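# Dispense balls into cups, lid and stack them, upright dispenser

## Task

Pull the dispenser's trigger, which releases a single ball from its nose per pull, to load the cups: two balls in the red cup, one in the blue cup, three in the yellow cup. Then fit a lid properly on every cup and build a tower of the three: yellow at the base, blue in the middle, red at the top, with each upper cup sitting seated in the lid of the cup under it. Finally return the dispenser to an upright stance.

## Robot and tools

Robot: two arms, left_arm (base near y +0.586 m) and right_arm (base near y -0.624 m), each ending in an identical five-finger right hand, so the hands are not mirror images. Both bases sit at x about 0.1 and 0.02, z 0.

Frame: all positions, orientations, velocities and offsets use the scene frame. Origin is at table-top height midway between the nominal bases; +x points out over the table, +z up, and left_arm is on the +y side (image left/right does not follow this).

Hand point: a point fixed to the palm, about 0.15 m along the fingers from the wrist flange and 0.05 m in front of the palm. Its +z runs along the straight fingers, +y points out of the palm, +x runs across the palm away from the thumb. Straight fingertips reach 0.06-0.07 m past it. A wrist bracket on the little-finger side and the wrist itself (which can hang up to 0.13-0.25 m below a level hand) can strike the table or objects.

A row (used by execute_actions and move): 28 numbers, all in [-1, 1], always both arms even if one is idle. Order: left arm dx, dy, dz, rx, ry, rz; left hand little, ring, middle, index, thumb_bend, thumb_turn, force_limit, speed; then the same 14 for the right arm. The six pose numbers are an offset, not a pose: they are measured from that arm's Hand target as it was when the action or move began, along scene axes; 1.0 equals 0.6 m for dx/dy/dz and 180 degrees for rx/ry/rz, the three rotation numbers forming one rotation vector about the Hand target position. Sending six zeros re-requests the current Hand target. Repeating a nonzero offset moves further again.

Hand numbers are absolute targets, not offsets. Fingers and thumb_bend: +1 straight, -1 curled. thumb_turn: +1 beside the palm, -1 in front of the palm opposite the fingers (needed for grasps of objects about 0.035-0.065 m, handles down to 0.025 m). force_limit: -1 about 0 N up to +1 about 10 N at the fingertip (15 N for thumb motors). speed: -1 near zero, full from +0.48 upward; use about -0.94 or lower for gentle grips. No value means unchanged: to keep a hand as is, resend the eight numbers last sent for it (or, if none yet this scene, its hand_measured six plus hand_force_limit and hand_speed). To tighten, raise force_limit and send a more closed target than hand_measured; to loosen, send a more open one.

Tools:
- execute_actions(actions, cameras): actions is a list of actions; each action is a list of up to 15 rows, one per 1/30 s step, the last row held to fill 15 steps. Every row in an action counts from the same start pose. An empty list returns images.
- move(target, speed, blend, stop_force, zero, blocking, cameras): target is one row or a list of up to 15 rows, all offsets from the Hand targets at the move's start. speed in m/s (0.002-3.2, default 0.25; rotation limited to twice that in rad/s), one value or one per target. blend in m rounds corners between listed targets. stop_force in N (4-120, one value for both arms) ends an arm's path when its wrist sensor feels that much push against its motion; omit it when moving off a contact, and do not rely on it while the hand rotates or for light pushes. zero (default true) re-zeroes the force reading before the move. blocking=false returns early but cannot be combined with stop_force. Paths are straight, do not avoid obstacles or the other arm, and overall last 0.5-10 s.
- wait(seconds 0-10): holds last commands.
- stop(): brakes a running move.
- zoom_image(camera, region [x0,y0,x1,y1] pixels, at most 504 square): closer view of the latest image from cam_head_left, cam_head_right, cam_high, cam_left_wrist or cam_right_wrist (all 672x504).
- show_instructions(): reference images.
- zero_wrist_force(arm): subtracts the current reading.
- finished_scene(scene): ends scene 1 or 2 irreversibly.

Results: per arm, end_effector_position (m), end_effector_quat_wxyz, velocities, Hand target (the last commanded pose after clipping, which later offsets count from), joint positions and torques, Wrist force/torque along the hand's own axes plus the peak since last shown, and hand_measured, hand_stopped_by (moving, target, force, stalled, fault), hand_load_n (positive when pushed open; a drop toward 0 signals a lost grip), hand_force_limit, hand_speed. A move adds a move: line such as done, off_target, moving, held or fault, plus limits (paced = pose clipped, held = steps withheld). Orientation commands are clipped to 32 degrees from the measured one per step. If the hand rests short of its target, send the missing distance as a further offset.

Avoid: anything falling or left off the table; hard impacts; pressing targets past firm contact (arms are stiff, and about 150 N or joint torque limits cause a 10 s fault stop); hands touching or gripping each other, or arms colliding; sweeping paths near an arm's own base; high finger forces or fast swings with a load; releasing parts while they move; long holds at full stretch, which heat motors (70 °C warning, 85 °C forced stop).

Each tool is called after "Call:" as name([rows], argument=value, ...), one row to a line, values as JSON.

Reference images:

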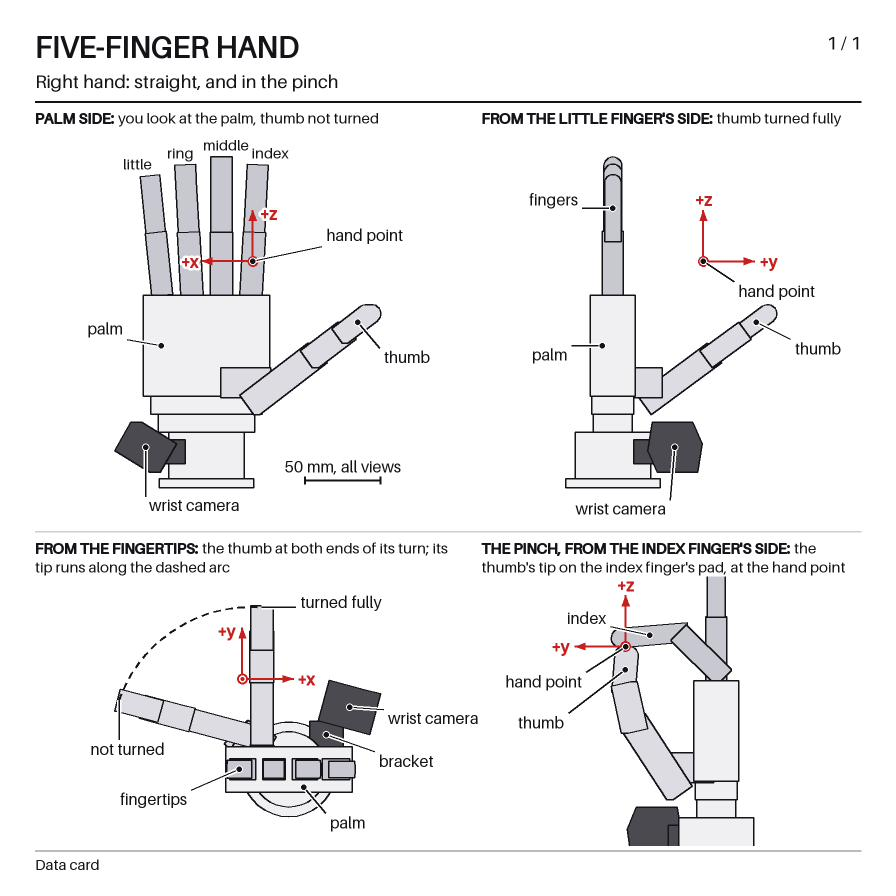

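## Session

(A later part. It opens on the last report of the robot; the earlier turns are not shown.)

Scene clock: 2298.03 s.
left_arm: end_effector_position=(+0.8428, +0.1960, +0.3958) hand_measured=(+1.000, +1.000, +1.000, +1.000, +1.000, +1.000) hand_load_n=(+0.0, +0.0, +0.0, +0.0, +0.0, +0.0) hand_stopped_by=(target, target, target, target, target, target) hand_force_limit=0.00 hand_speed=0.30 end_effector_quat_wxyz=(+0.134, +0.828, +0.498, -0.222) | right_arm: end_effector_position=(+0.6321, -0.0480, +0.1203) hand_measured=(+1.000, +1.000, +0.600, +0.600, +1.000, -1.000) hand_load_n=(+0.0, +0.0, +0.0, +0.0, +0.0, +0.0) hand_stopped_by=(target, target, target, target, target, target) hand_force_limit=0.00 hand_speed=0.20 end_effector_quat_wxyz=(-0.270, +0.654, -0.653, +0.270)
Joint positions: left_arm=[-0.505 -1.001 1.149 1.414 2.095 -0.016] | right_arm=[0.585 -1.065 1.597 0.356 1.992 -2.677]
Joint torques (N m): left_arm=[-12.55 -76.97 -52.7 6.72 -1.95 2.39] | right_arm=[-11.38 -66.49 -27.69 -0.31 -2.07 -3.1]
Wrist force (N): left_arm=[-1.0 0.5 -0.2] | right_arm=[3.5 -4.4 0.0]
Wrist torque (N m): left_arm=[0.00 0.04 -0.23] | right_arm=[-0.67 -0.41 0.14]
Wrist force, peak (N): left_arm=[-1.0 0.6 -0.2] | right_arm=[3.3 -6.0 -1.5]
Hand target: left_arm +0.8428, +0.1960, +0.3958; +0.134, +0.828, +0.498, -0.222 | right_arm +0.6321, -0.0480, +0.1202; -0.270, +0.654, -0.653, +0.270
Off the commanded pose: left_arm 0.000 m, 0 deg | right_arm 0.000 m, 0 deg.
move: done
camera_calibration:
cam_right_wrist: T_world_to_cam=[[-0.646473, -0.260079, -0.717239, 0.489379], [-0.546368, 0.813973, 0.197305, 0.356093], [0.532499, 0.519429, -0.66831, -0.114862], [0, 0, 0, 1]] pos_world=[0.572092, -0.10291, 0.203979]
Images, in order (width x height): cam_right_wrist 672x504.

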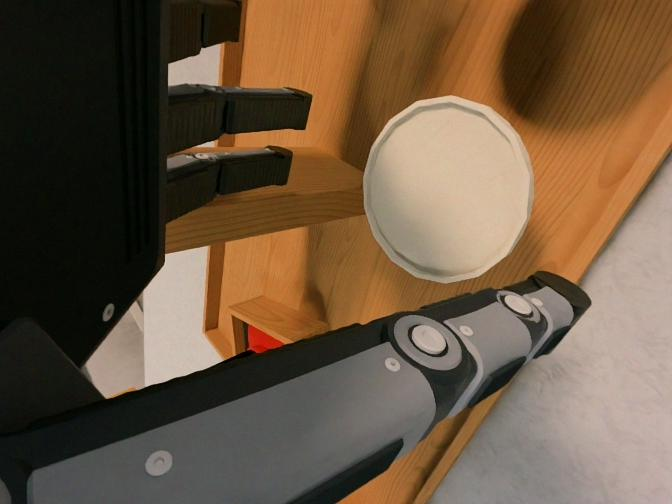

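Call:
move(target=[0,0,0,0,0,0,1,1,1,1,1,1,0,0.3,0.001,0.0,-0.0838,0,0,0,1,1,0.6,0.6,1,-1,0,0.2], speed=0.08, stop_force=6, cameras=["cam_right_wrist","cam_head_left","cam_left_wrist"])

Scene clock: 2309.07 s.
left_arm: end_effector_position=(+0.8428, +0.1960, +0.3958) hand_measured=(+1.000, +1.000, +1.000, +1.000, +1.000, +1.000) hand_load_n=(+0.0, +0.0, +0.0, +0.0, +0.0, +0.0) hand_stopped_by=(target, target, target, target, target, target) hand_force_limit=0.00 hand_speed=0.30 end_effector_quat_wxyz=(+0.134, +0.828, +0.498, -0.222) | right_arm: end_effector_position=(+0.6327, -0.0480, +0.0699) hand_measured=(+1.000, +1.000, +0.600, +0.600, +1.000, -1.000) hand_load_n=(+0.0, -0.5, +0.0, -0.5, +0.0, +0.0) hand_stopped_by=(target, target, target, target, target, target) hand_force_limit=0.00 hand_speed=0.20 end_effector_quat_wxyz=(-0.270, +0.654, -0.653, +0.270)
Joint positions: left_arm=[-0.505 -1.001 1.149 1.414 2.095 -0.016] | right_arm=[0.585 -1.021 1.628 0.28 1.992 -2.678]
Joint torques (N m): left_arm=[-10.22 -76.7 -53.74 6.24 -1.89 2.25] | right_arm=[-13.81 -70.58 -28.16 -0.9 -2.18 -3.47]
Wrist force (N): left_arm=[-0.6 0.7 0.1] | right_arm=[3.7 -4.4 0.0]
Wrist torque (N m): left_arm=[0.02 -0.03 -0.20] | right_arm=[-0.68 -0.40 0.16]
Wrist force, peak (N): left_arm=[-0.9 0.7 -0.3] | right_arm=[3.4 -5.2 -0.1]
Hand target: left_arm +0.8428, +0.1960, +0.3958; +0.134, +0.828, +0.498, -0.222 | right_arm +0.6327, -0.0480, +0.0699; -0.270, +0.654, -0.653, +0.270
Off the commanded pose: left_arm 0.000 m, 0 deg | right_arm 0.000 m, 0 deg.
move: done
camera_calibration:
cam_left_wrist: T_world_to_cam=[[0.949539, -0.288619, -0.12278, -0.695639], [-0.0398126, -0.499199, 0.865572, -0.209279], [-0.311112, -0.817006, -0.4855, 0.729194], [0, 0, 0, 1]] pos_world=[0.879066, 0.29051, 0.449759]
cam_right_wrist: T_world_to_cam=[[-0.646473, -0.260079, -0.717239, 0.45369], [-0.546368, 0.813973, 0.197305, 0.366345], [0.532499, 0.519429, -0.66831, -0.148798], [0, 0, 0, 1]] pos_world=[0.572692, -0.10291, 0.153679]
Images, in order (width x height): cam_head_left 672x504, cam_left_wrist 672x504, cam_right_wrist 672x504.

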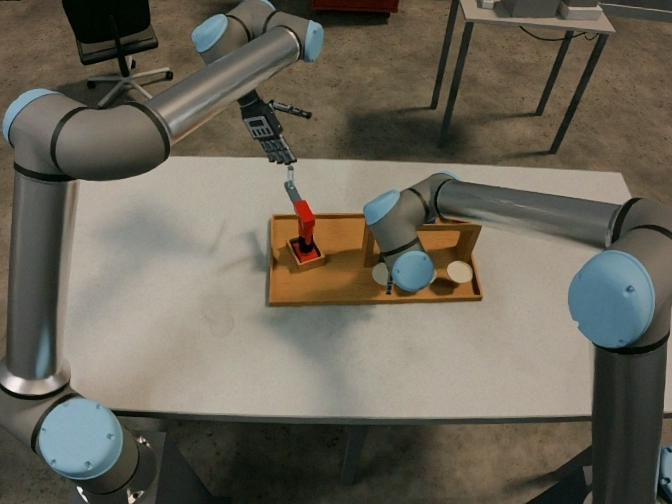

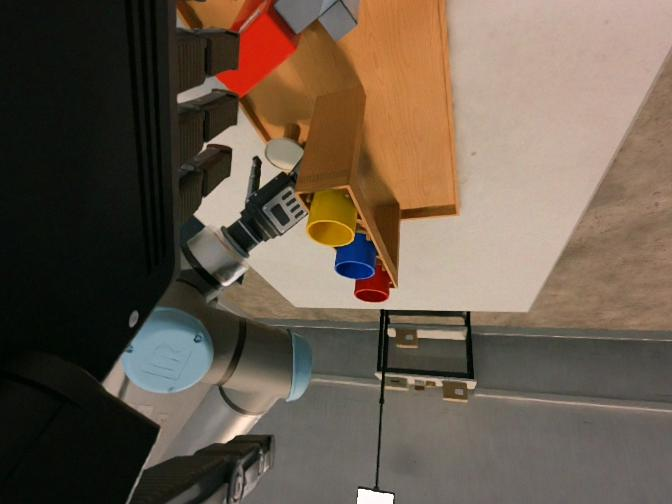

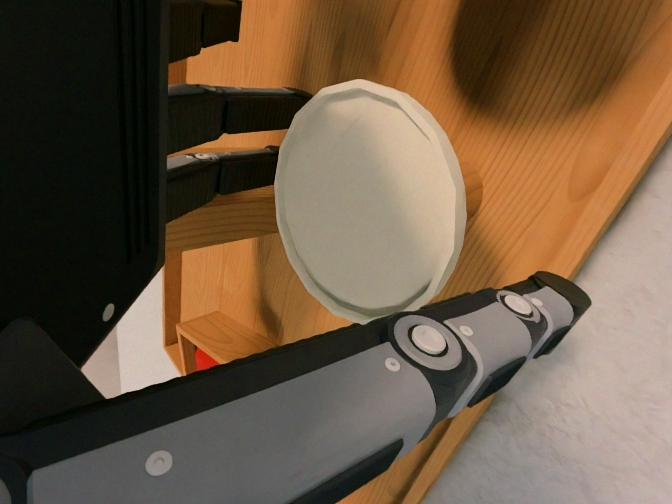

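Call:
move(target=[0,0,0,0,0,0,1,1,1,1,1,1,0,0.3,0,0,0,0,0,0,1,1,0.45,0.45,0.86,-1,-0.5,-0.85], cameras=["cam_right_wrist"])

Call:
zoom_image(camera="cam_right_wrist", region=[160, 50, 500, 340])

Scene clock: 2320.20 s.
left_arm: end_effector_position=(+0.8428, +0.1960, +0.3958) hand_measured=(+1.000, +1.000, +1.000, +1.000, +1.000, +1.000) hand_load_n=(+0.0, +0.0, +0.0, +0.0, +0.0, +0.0) hand_stopped_by=(target, target, target, target, target, target) hand_force_limit=0.00 hand_speed=0.30 end_effector_quat_wxyz=(+0.134, +0.828, +0.498, -0.222) | right_arm: end_effector_position=(+0.6327, -0.0480, +0.0699) hand_measured=(+1.000, +1.000, +0.450, +0.450, +0.860, -1.000) hand_load_n=(+0.0, +0.0, +0.0, +0.0, +0.0, +0.0) hand_stopped_by=(target, target, target, target, target, target) hand_force_limit=-0.50 hand_speed=-0.85 end_effector_quat_wxyz=(-0.270, +0.654, -0.653, +0.270)
Joint positions: left_arm=[-0.505 -1.001 1.149 1.414 2.095 -0.016] | right_arm=[0.585 -1.021 1.628 0.28 1.992 -2.678]
Joint torques (N m): left_arm=[-8.36 -77.2 -53.46 6.45 -1.58 2.3] | right_arm=[-16.29 -71.09 -26.92 -0.45 -2.33 -3.6]
Wrist force (N): left_arm=[-0.4 0.5 -0.1] | right_arm=[3.4 -4.6 -0.1]
Wrist torque (N m): left_arm=[0.00 -0.06 -0.19] | right_arm=[-0.71 -0.37 0.14]
Wrist force, peak (N): left_arm=[-1.0 0.7 0.0] | right_arm=[3.7 -4.8 0.0]
Hand target: left_arm +0.8428, +0.1960, +0.3958; +0.134, +0.828, +0.498, -0.222 | right_arm +0.6327, -0.0480, +0.0699; -0.270, +0.654, -0.653, +0.270
Off the commanded pose: left_arm 0.000 m, 0 deg | right_arm 0.000 m, 0 deg.
move: done
camera_calibration:
cam_right_wrist: T_world_to_cam=[[-0.646473, -0.260079, -0.717239, 0.45369], [-0.546368, 0.813973, 0.197305, 0.366345], [0.532499, 0.519429, -0.66831, -0.148798], [0, 0, 0, 1]] pos_world=[0.572692, -0.10291, 0.153679]
Images, in order (width x height): cam_right_wrist 672x504.

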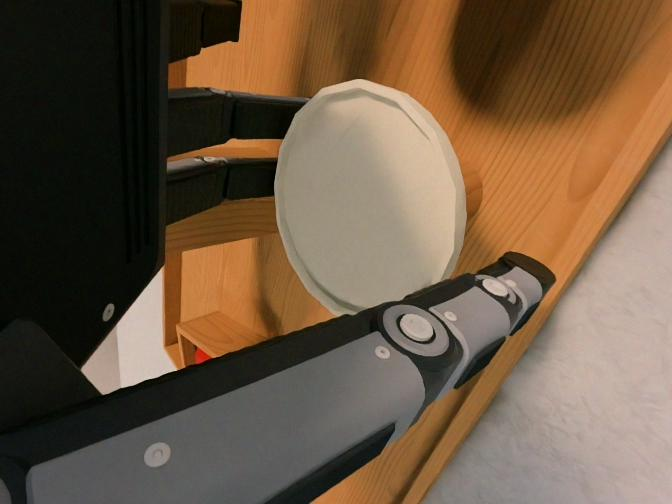

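Scaled by 1.482 from the camera's 672x504 image, which has a finer 960x720 frame.

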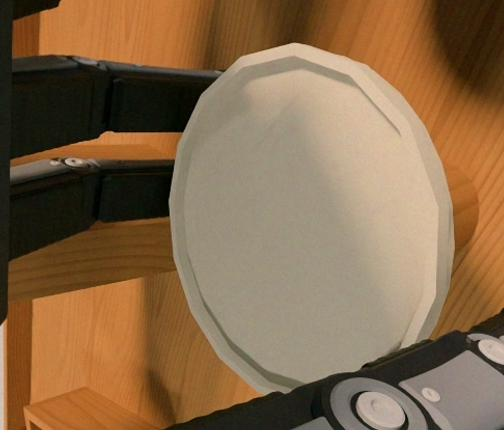

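Call:
move(target=[0,0,0,0,0,0,1,1,1,1,1,1,0,0.3,0,0,0,0,0,0,1,1,0.25,0.25,0.65,-1,-0.5,-0.9], cameras=["cam_right_wrist"])

Call:
zoom_image(camera="cam_right_wrist", region=[160, 50, 500, 340])

Scene clock: 2325.10 s.
left_arm: end_effector_position=(+0.8428, +0.1960, +0.3958) hand_measured=(+1.000, +1.000, +1.000, +1.000, +1.000, +1.000) hand_load_n=(+0.0, +0.0, +0.0, +0.0, +0.0, +0.0) hand_stopped_by=(target, target, target, target, target, target) hand_force_limit=0.00 hand_speed=0.30 end_effector_quat_wxyz=(+0.134, +0.828, +0.498, -0.222) | right_arm: end_effector_position=(+0.6327, -0.0480, +0.0699) hand_measured=(+1.000, +1.000, +0.294, +0.302, +0.788, -1.000) hand_load_n=(+0.0, +0.0, +3.0, +1.5, +6.0, +0.5) hand_stopped_by=(target, target, force, force, force, target) hand_force_limit=-0.50 hand_speed=-0.90 end_effector_quat_wxyz=(-0.270, +0.654, -0.653, +0.270)
Joint positions: left_arm=[-0.505 -1.001 1.149 1.414 2.095 -0.016] | right_arm=[0.585 -1.021 1.628 0.28 1.992 -2.678]
Joint torques (N m): left_arm=[-4.47 -75.71 -53.07 6.55 -1.93 2.17] | right_arm=[-11.68 -69.31 -30.93 1.8 -1.78 -3.41]
Wrist force (N): left_arm=[-0.7 0.7 -0.2] | right_arm=[3.4 -4.4 0.2]
Wrist torque (N m): left_arm=[0.03 -0.01 -0.21] | right_arm=[-0.70 -0.37 0.14]
Wrist force, peak (N): left_arm=[-0.9 0.6 -0.5] | right_arm=[4.0 -4.5 0.2]
Hand target: left_arm +0.8428, +0.1960, +0.3958; +0.134, +0.828, +0.498, -0.222 | right_arm +0.6327, -0.0480, +0.0699; -0.270, +0.654, -0.653, +0.270
Off the commanded pose: left_arm 0.000 m, 0 deg | right_arm 0.000 m, 0 deg.
move: done
camera_calibration:
cam_right_wrist: T_world_to_cam=[[-0.646473, -0.260079, -0.717239, 0.45369], [-0.546368, 0.813973, 0.197305, 0.366345], [0.532499, 0.519429, -0.66831, -0.148798], [0, 0, 0, 1]] pos_world=[0.572692, -0.10291, 0.153679]
Images, in order (width x height): cam_right_wrist 672x504.

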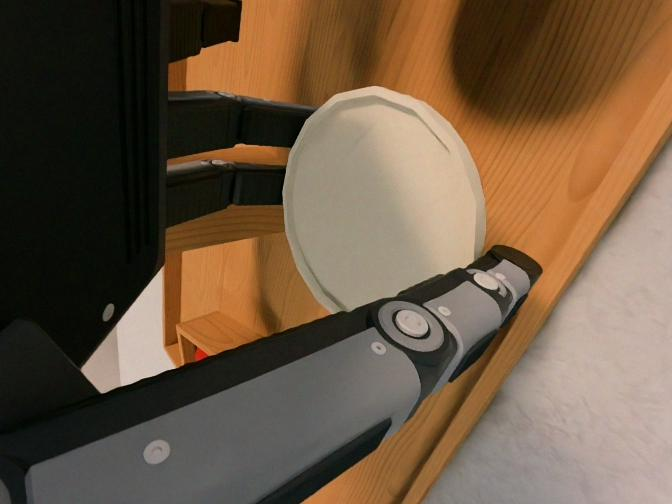

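Scaled by 1.482 from the camera's 672x504 image, which has a finer 960x720 frame.

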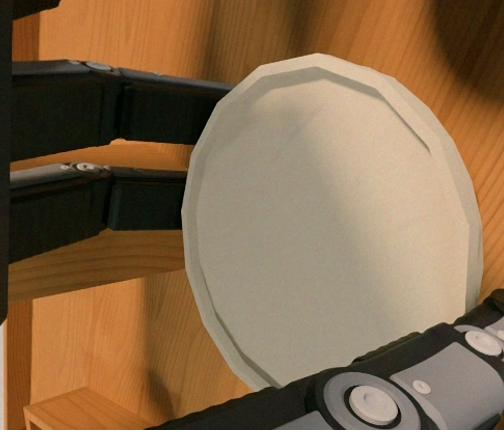

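Call:
move(target=[0,0,0,0,0,0,1,1,1,1,1,1,0,0.3,0,0,0.05,0,0,0,1,1,0.25,0.25,0.65,-1,-0.5,-0.9], speed=0.05, cameras=["cam_right_wrist","cam_head_left","cam_left_wrist"])

Call:
zoom_image(camera="cam_left_wrist", region=[200, 80, 440, 320])

Scene clock: 2333.43 s.
left_arm: end_effector_position=(+0.8428, +0.1960, +0.3958) hand_measured=(+1.000, +1.000, +1.000, +1.000, +1.000, +1.000) hand_load_n=(+0.0, +0.0, +0.0, +0.0, +0.0, +0.0) hand_stopped_by=(target, target, target, target, target, target) hand_force_limit=0.00 hand_speed=0.30 end_effector_quat_wxyz=(+0.134, +0.828, +0.498, -0.222) | right_arm: end_effector_position=(+0.6327, -0.0480, +0.0998) hand_measured=(+1.000, +1.000, +0.294, +0.302, +0.788, -1.000) hand_load_n=(+0.0, +0.0, +3.0, +1.5, +6.5, +0.5) hand_stopped_by=(target, target, force, force, force, target) hand_force_limit=-0.50 hand_speed=-0.90 end_effector_quat_wxyz=(-0.270, +0.654, -0.653, +0.270) end_effector_velocity=(-0.001, +0.000, +0.001) end_effector_angular_velocity=(-0.002, +0.002, +0.000)
Joint positions: left_arm=[-0.505 -1.001 1.149 1.414 2.095 -0.016] | right_arm=[0.585 -1.047 1.61 0.325 1.992 -2.678]
Joint velocities: left_arm=[within noise] | right_arm=[0.001 -0.001 -0.001 0.005 0.001 0]
Joint torques (N m): left_arm=[-3.08 -75.94 -53 6.5 -1.68 2.46] | right_arm=[-10 -85.52 -42.87 4.21 -2.03 -2.69]
Wrist force (N): left_arm=[-0.5 0.3 -0.2] | right_arm=[3.5 -4.0 0.3]
Wrist torque (N m): left_arm=[-0.04 -0.03 -0.21] | right_arm=[-0.64 -0.38 0.13]
Wrist force, peak (N): left_arm=[-0.8 0.8 -0.3] | right_arm=[3.4 -5.1 -0.8]
Hand target: left_arm +0.8428, +0.1960, +0.3958; +0.134, +0.828, +0.498, -0.222 | right_arm +0.6327, -0.0480, +0.0999; -0.270, +0.654, -0.653, +0.270
Off the commanded pose: left_arm 0.000 m, 0 deg | right_arm 0.000 m, 0 deg.
move: done
camera_calibration:
cam_left_wrist: T_world_to_cam=[[0.949539, -0.288619, -0.12278, -0.695639], [-0.0398126, -0.499199, 0.865572, -0.209279], [-0.311112, -0.817006, -0.4855, 0.729194], [0, 0, 0, 1]] pos_world=[0.879066, 0.29051, 0.449759]
cam_right_wrist: T_world_to_cam=[[-0.646511, -0.260116, -0.717192, 0.475145], [-0.546357, 0.813984, 0.197292, 0.360443], [0.532464, 0.519394, -0.668365, -0.128789], [0, 0, 0, 1]] pos_world=[0.572692, -0.10291, 0.18358]
Images, in order (width x height): cam_head_left 672x504, cam_left_wrist 672x504, cam_right_wrist 672x504.

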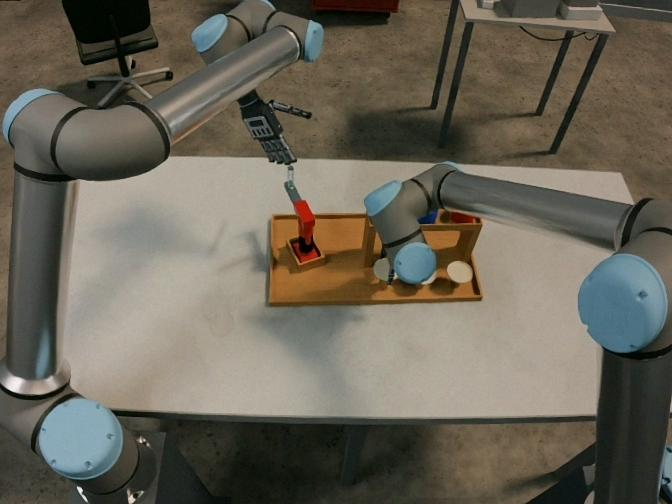

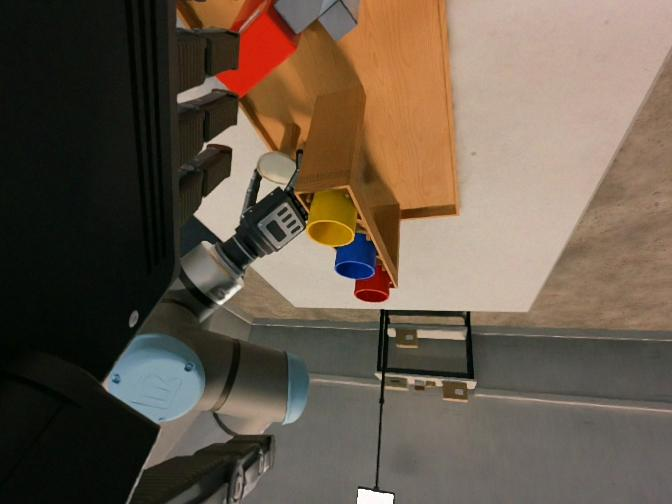

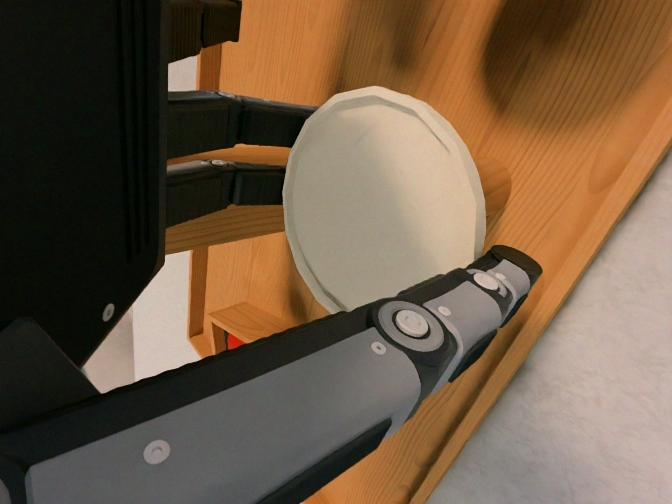

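Scaled by 2.100 from the camera's 672x504 image, which has a finer 960x720 frame.

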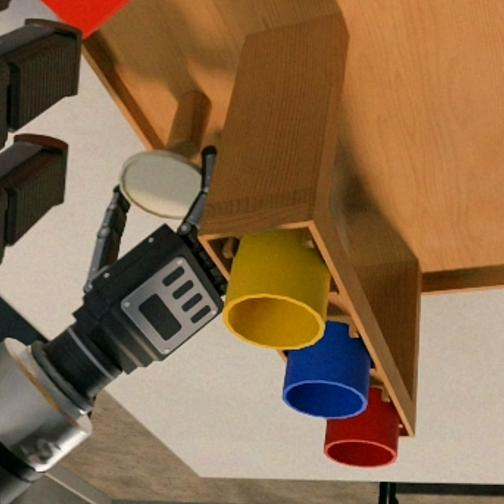

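Call:
zoom_image(camera="cam_left_wrist", region=[235, 130, 315, 200])

Call:
zoom_image(camera="cam_right_wrist", region=[260, 70, 520, 340])

Scaled by 6.300 from the camera's 672x504 image, which has a finer 960x720 frame.

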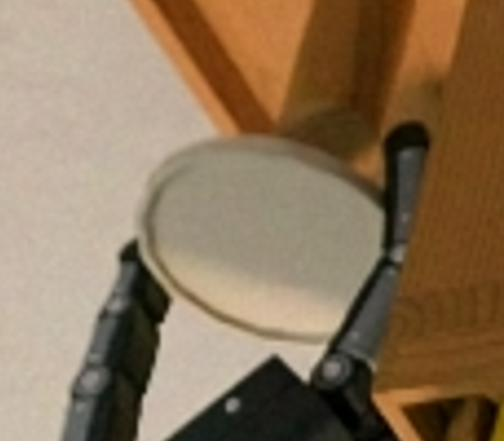

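Scaled by 1.867 from the camera's 672x504 image, which has a finer 960x720 frame.

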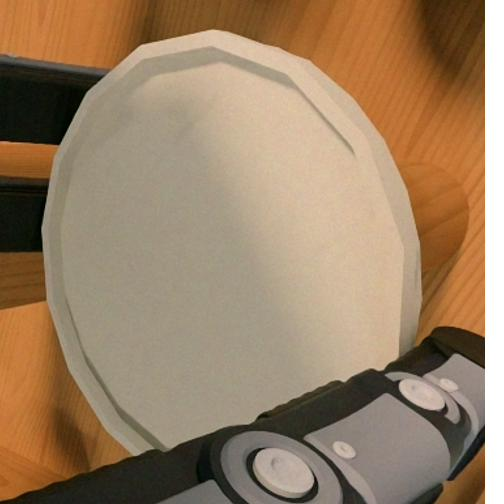

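Call:
move([
  [0,0,0,0,0,0,1,1,1,1,1,1,0,0.3,-0.1,0,0.0333,0,0,0,1,1,0.25,0.25,0.65,-1,-0.5,-0.9],
  [0,0,0,0,0,0,1,1,1,1,1,1,0,0.3,-0.1,0,0.3335,0,0,0,1,1,0.25,0.25,0.65,-1,-0.5,-0.9],
  [0,0,0,0,0,0,1,1,1,1,1,1,0,0.3,0.1455,0.0133,0.3335,0,0,0,1,1,0.25,0.25,0.65,-1,-0.5,-0.9],
], speed=0.15, blend=[0.015,0.03,0], cameras=["all"])

Call:
zoom_image(camera="cam_left_wrist", region=[250, 150, 430, 330])

Call:
zoom_image(camera="cam_high", region=[210, 110, 360, 240])

Call:
zoom_image(camera="cam_head_left", region=[340, 150, 500, 270])

Scene clock: 2379.70 s.
left_arm: end_effector_position=(+0.8428, +0.1960, +0.3958) hand_measured=(+1.000, +1.000, +1.000, +1.000, +1.000, +1.000) hand_load_n=(+0.0, -0.5, +0.0, +0.0, +0.0, +0.0) hand_stopped_by=(target, target, target, target, target, target) hand_force_limit=0.00 hand_speed=0.30 end_effector_quat_wxyz=(+0.134, +0.828, +0.498, -0.222) | right_arm: end_effector_position=(+0.7199, -0.0400, +0.3000) hand_measured=(+1.000, +1.000, +0.294, +0.302, +0.788, -1.000) hand_load_n=(+0.0, -0.5, +3.0, +1.5, +6.0, +0.5) hand_stopped_by=(target, target, force, force, force, target) hand_force_limit=-0.50 hand_speed=-0.90 end_effector_quat_wxyz=(-0.270, +0.654, -0.653, +0.270)
Joint positions: left_arm=[-0.505 -1.001 1.149 1.414 2.095 -0.016] | right_arm=[0.528 -1.07 1.262 0.676 1.955 -2.726]
Joint torques (N m): left_arm=[-0.59 -74.57 -52.45 6.65 -1.71 2] | right_arm=[-14.42 -74.74 -49.71 4 -1.67 -3.33]
Wrist force (N): left_arm=[-0.4 0.4 -0.1] | right_arm=[4.2 -3.9 -0.3]
Wrist torque (N m): left_arm=[-0.03 -0.05 -0.20] | right_arm=[-0.61 -0.47 0.21]
Wrist force, peak (N): left_arm=[-0.8 0.9 -0.3] | right_arm=[3.5 -5.0 1.6]
Hand target: left_arm +0.8428, +0.1960, +0.3958; +0.134, +0.828, +0.498, -0.222 | right_arm +0.7200, -0.0400, +0.3000; -0.270, +0.654, -0.653, +0.270
Off the commanded pose: left_arm 0.000 m, 0 deg | right_arm 0.000 m, 0 deg.
move: done
camera_calibration:
cam_left_wrist: T_world_to_cam=[[0.949539, -0.288619, -0.12278, -0.695639], [-0.0398126, -0.499199, 0.865572, -0.209279], [-0.311112, -0.817006, -0.4855, 0.729194], [0, 0, 0, 1]] pos_world=[0.879066, 0.29051, 0.449759]
cam_right_wrist: T_world_to_cam=[[-0.646423, -0.260118, -0.71727, 0.677155], [-0.546453, 0.813914, 0.197313, 0.362125], [0.532471, 0.519502, -0.668275, -0.045597], [0, 0, 0, 1]] pos_world=[0.659892, -0.0949106, 0.383779]

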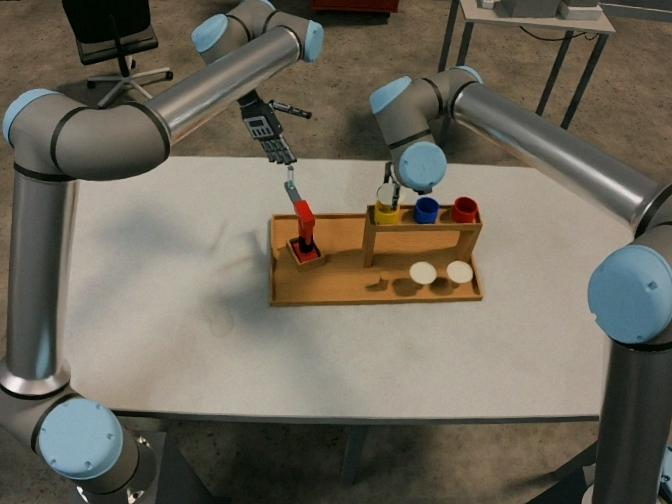

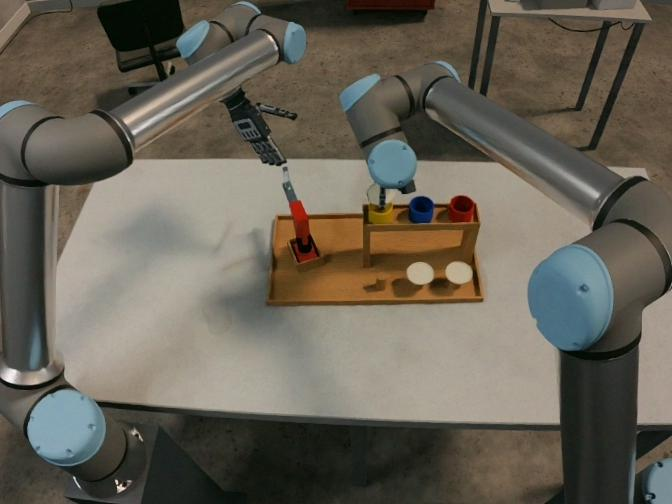

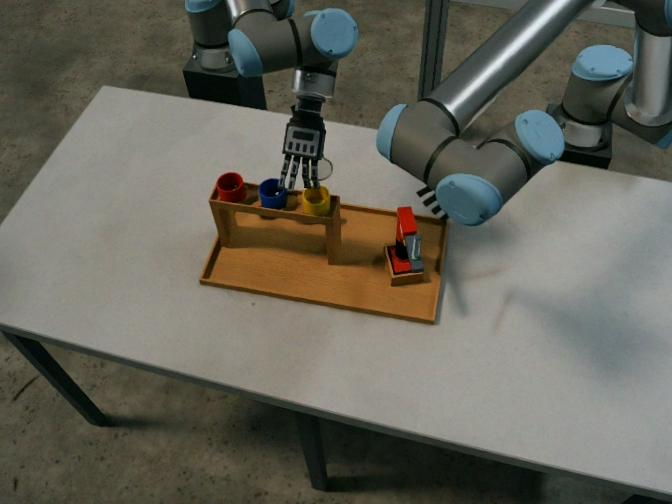

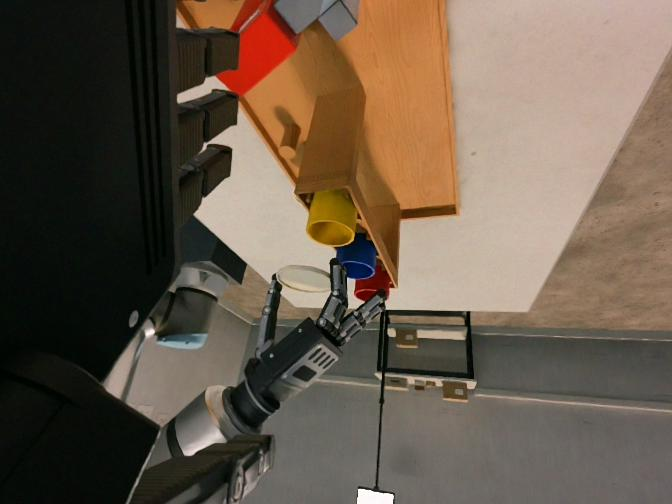

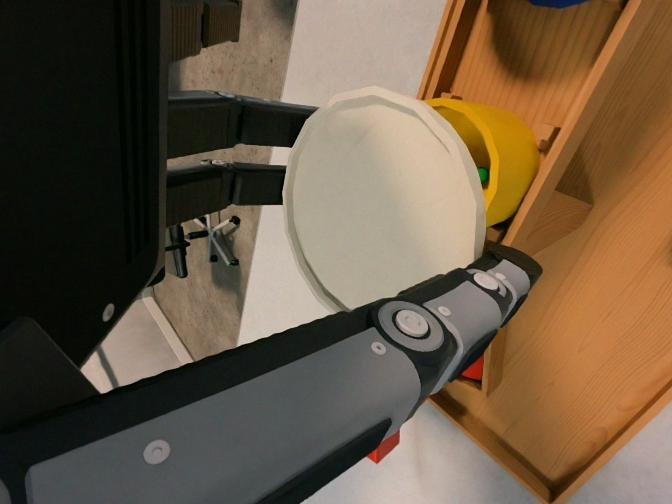

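Scaled by 2.800 from the camera's 672x504 image, which has a finer 960x720 frame.

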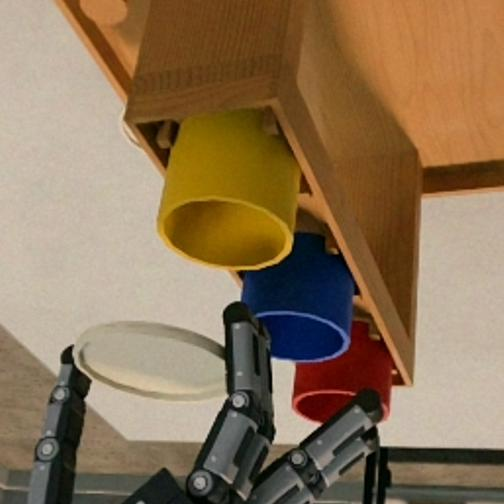

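Scaled by 3.360 from the camera's 672x504 image, which has a finer 960x720 frame.

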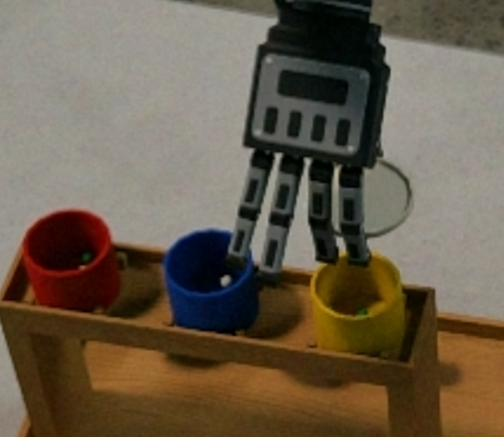

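Scaled by 3.150 from the camera's 672x504 image, which has a finer 960x720 frame.

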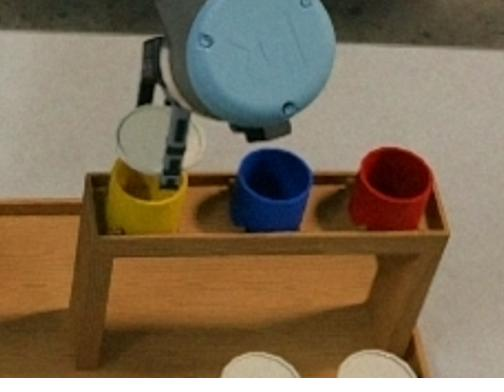

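Call:
move(target=[0,0,0,0,0,0,1,1,1,1,1,1,0,0.3,0.0317,0,-0.0633,0,0,0,1,1,0.25,0.25,0.65,-1,-0.5,-0.9], speed=0.1, cameras=["cam_left_wrist","cam_high","cam_head_left","cam_head_right","cam_right_wrist"])

Call:
zoom_image(camera="cam_left_wrist", region=[270, 170, 390, 290])

Call:
zoom_image(camera="cam_high", region=[280, 150, 360, 230])

Call:
zoom_image(camera="cam_head_left", region=[350, 160, 450, 240])

Call:
zoom_image(camera="cam_head_right", region=[340, 160, 440, 240])

Scene clock: 2399.90 s.
left_arm: end_effector_position=(+0.8428, +0.1960, +0.3958) hand_measured=(+1.000, +1.000, +1.000, +1.000, +1.000, +1.000) hand_load_n=(+0.0, +0.0, +0.0, +0.0, +0.0, +0.0) hand_stopped_by=(target, target, target, target, target, target) hand_force_limit=0.00 hand_speed=0.30 end_effector_quat_wxyz=(+0.134, +0.828, +0.498, -0.222) | right_arm: end_effector_position=(+0.7389, -0.0400, +0.2622) hand_measured=(+1.000, +1.000, +0.294, +0.302, +0.788, -1.000) hand_load_n=(-0.5, +0.0, +3.5, +1.5, +6.5, +1.0) hand_stopped_by=(target, target, force, force, force, target) hand_force_limit=-0.50 hand_speed=-0.90 end_effector_quat_wxyz=(-0.270, +0.654, -0.653, +0.270)
Joint positions: left_arm=[-0.505 -1.001 1.149 1.414 2.095 -0.016] | right_arm=[0.515 -1.033 1.273 0.625 1.947 -2.736]
Joint torques (N m): left_arm=[3.24 -76.37 -52.77 6.65 -1.21 2.01] | right_arm=[-13.31 -75.94 -34.68 -0.67 -2.72 -3.03]
Wrist force (N): left_arm=[-0.3 0.6 -0.2] | right_arm=[3.3 -3.8 0.1]
Wrist torque (N m): left_arm=[0.00 -0.07 -0.18] | right_arm=[-0.64 -0.31 0.17]
Wrist force, peak (N): left_arm=[-1.0 0.6 -0.4] | right_arm=[4.1 -4.6 0.2]
Hand target: left_arm +0.8428, +0.1960, +0.3958; +0.134, +0.828, +0.498, -0.222 | right_arm +0.7390, -0.0400, +0.2620; -0.270, +0.654, -0.653, +0.270
Off the commanded pose: left_arm 0.000 m, 0 deg | right_arm 0.000 m, 0 deg.
move: done
camera_calibration:
cam_left_wrist: T_world_to_cam=[[0.949539, -0.288619, -0.12278, -0.695639], [-0.0398126, -0.499199, 0.865572, -0.209279], [-0.311112, -0.817006, -0.4855, 0.729194], [0, 0, 0, 1]] pos_world=[0.879066, 0.29051, 0.449759]
cam_right_wrist: T_world_to_cam=[[-0.646473, -0.260079, -0.717239, 0.662344], [-0.546368, 0.813973, 0.197305, 0.37999], [0.532499, 0.519429, -0.66831, -0.0811086], [0, 0, 0, 1]] pos_world=[0.678992, -0.0949104, 0.345879]

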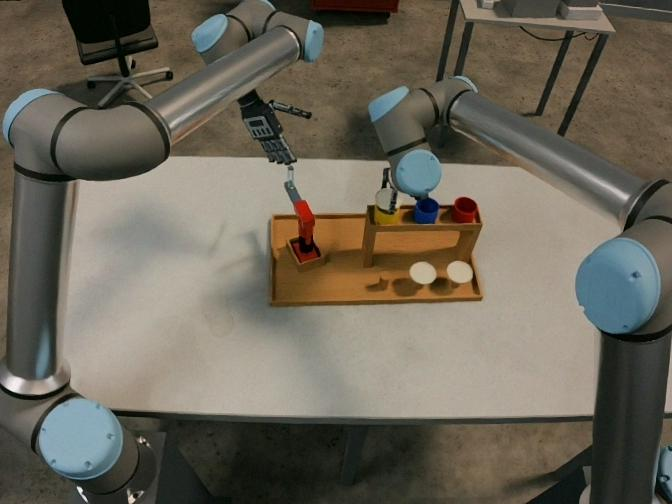

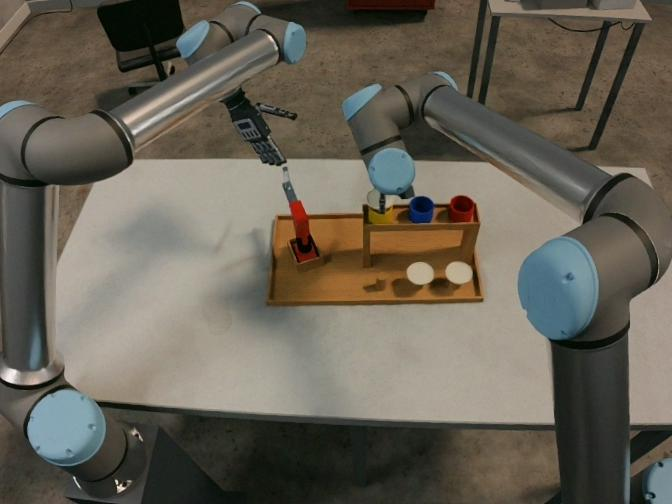

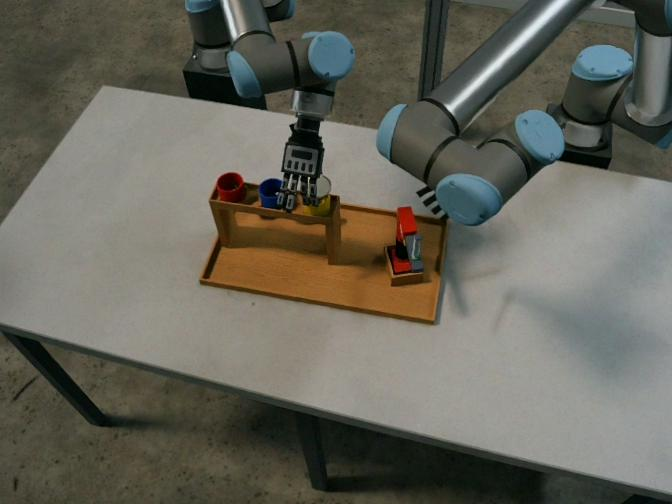

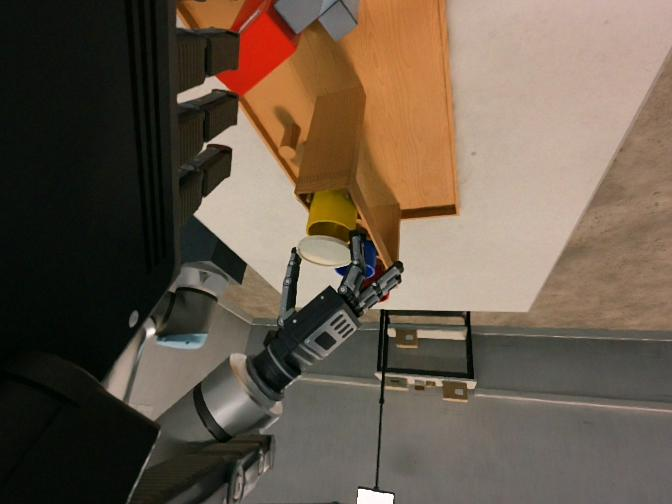

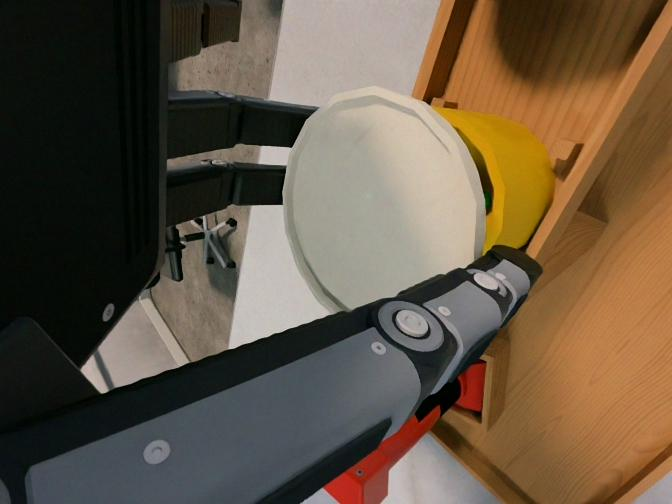

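Scaled by 4.200 from the camera's 672x504 image, which has a finer 960x720 frame.

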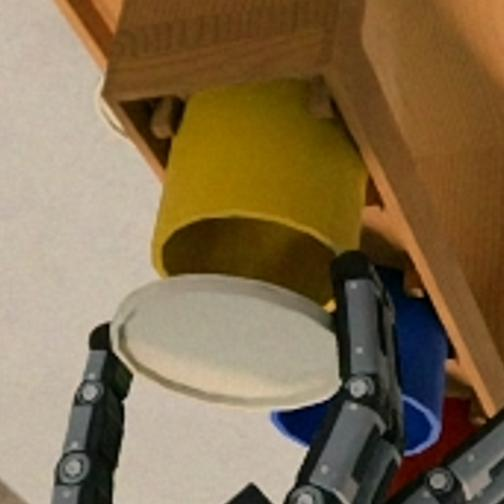

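Scaled by 6.300 from the camera's 672x504 image, which has a finer 960x720 frame.

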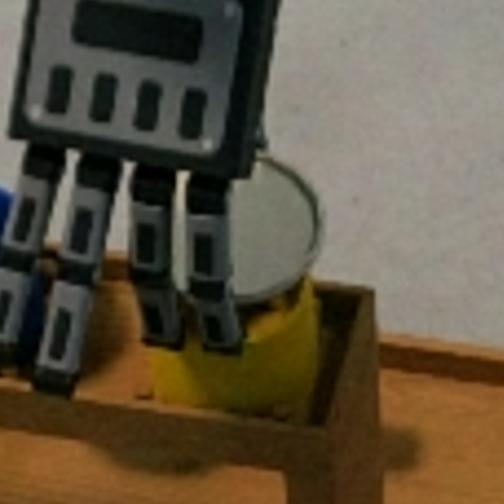

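Scaled by 5.040 from the camera's 672x504 image, which has a finer 960x720 frame.

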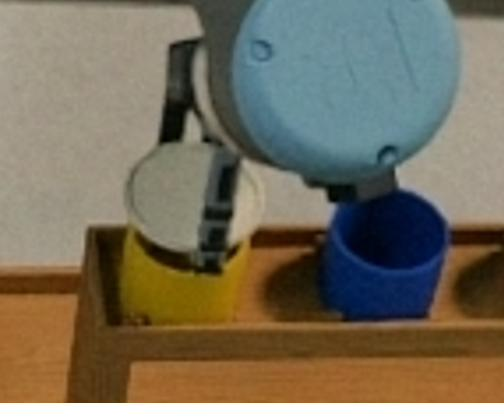

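Scaled by 5.040 from the camera's 672x504 image, which has a finer 960x720 frame.

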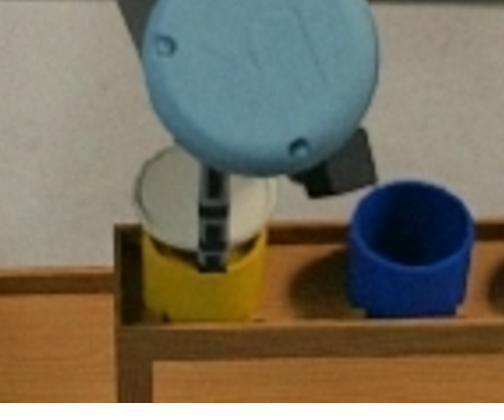

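Call:
zoom_image(camera="cam_high", region=[296, 166, 346, 216])

Call:
zoom_image(camera="cam_left_wrist", region=[290, 205, 370, 275])

Call:
zoom_image(camera="cam_head_left", region=[365, 180, 415, 230])

Call:
zoom_image(camera="cam_head_right", region=[358, 180, 408, 230])

Scaled by 10.080 from the camera's 672x504 image, which has a finer 960x720 frame.

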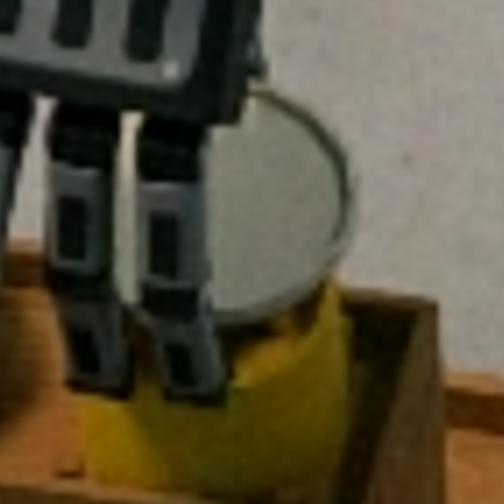

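Scaled by 6.300 from the camera's 672x504 image, which has a finer 960x720 frame.

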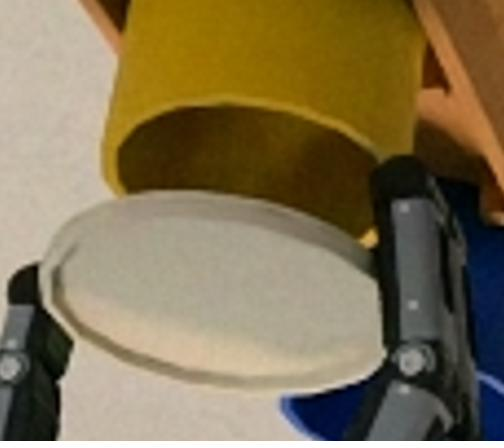

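Scaled by 10.080 from the camera's 672x504 image, which has a finer 960x720 frame.

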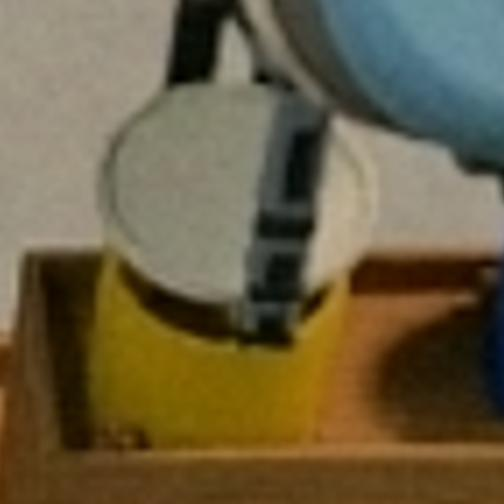

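Scaled by 10.080 from the camera's 672x504 image, which has a finer 960x720 frame.

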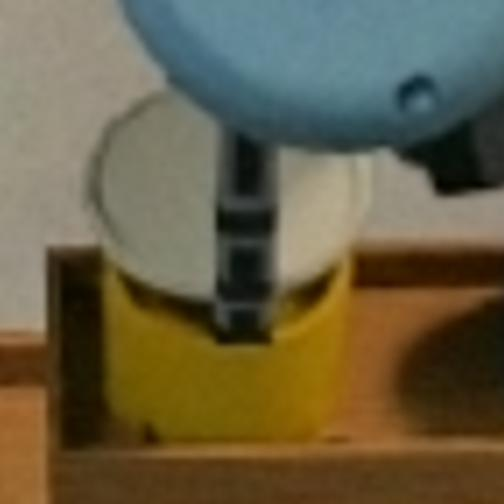

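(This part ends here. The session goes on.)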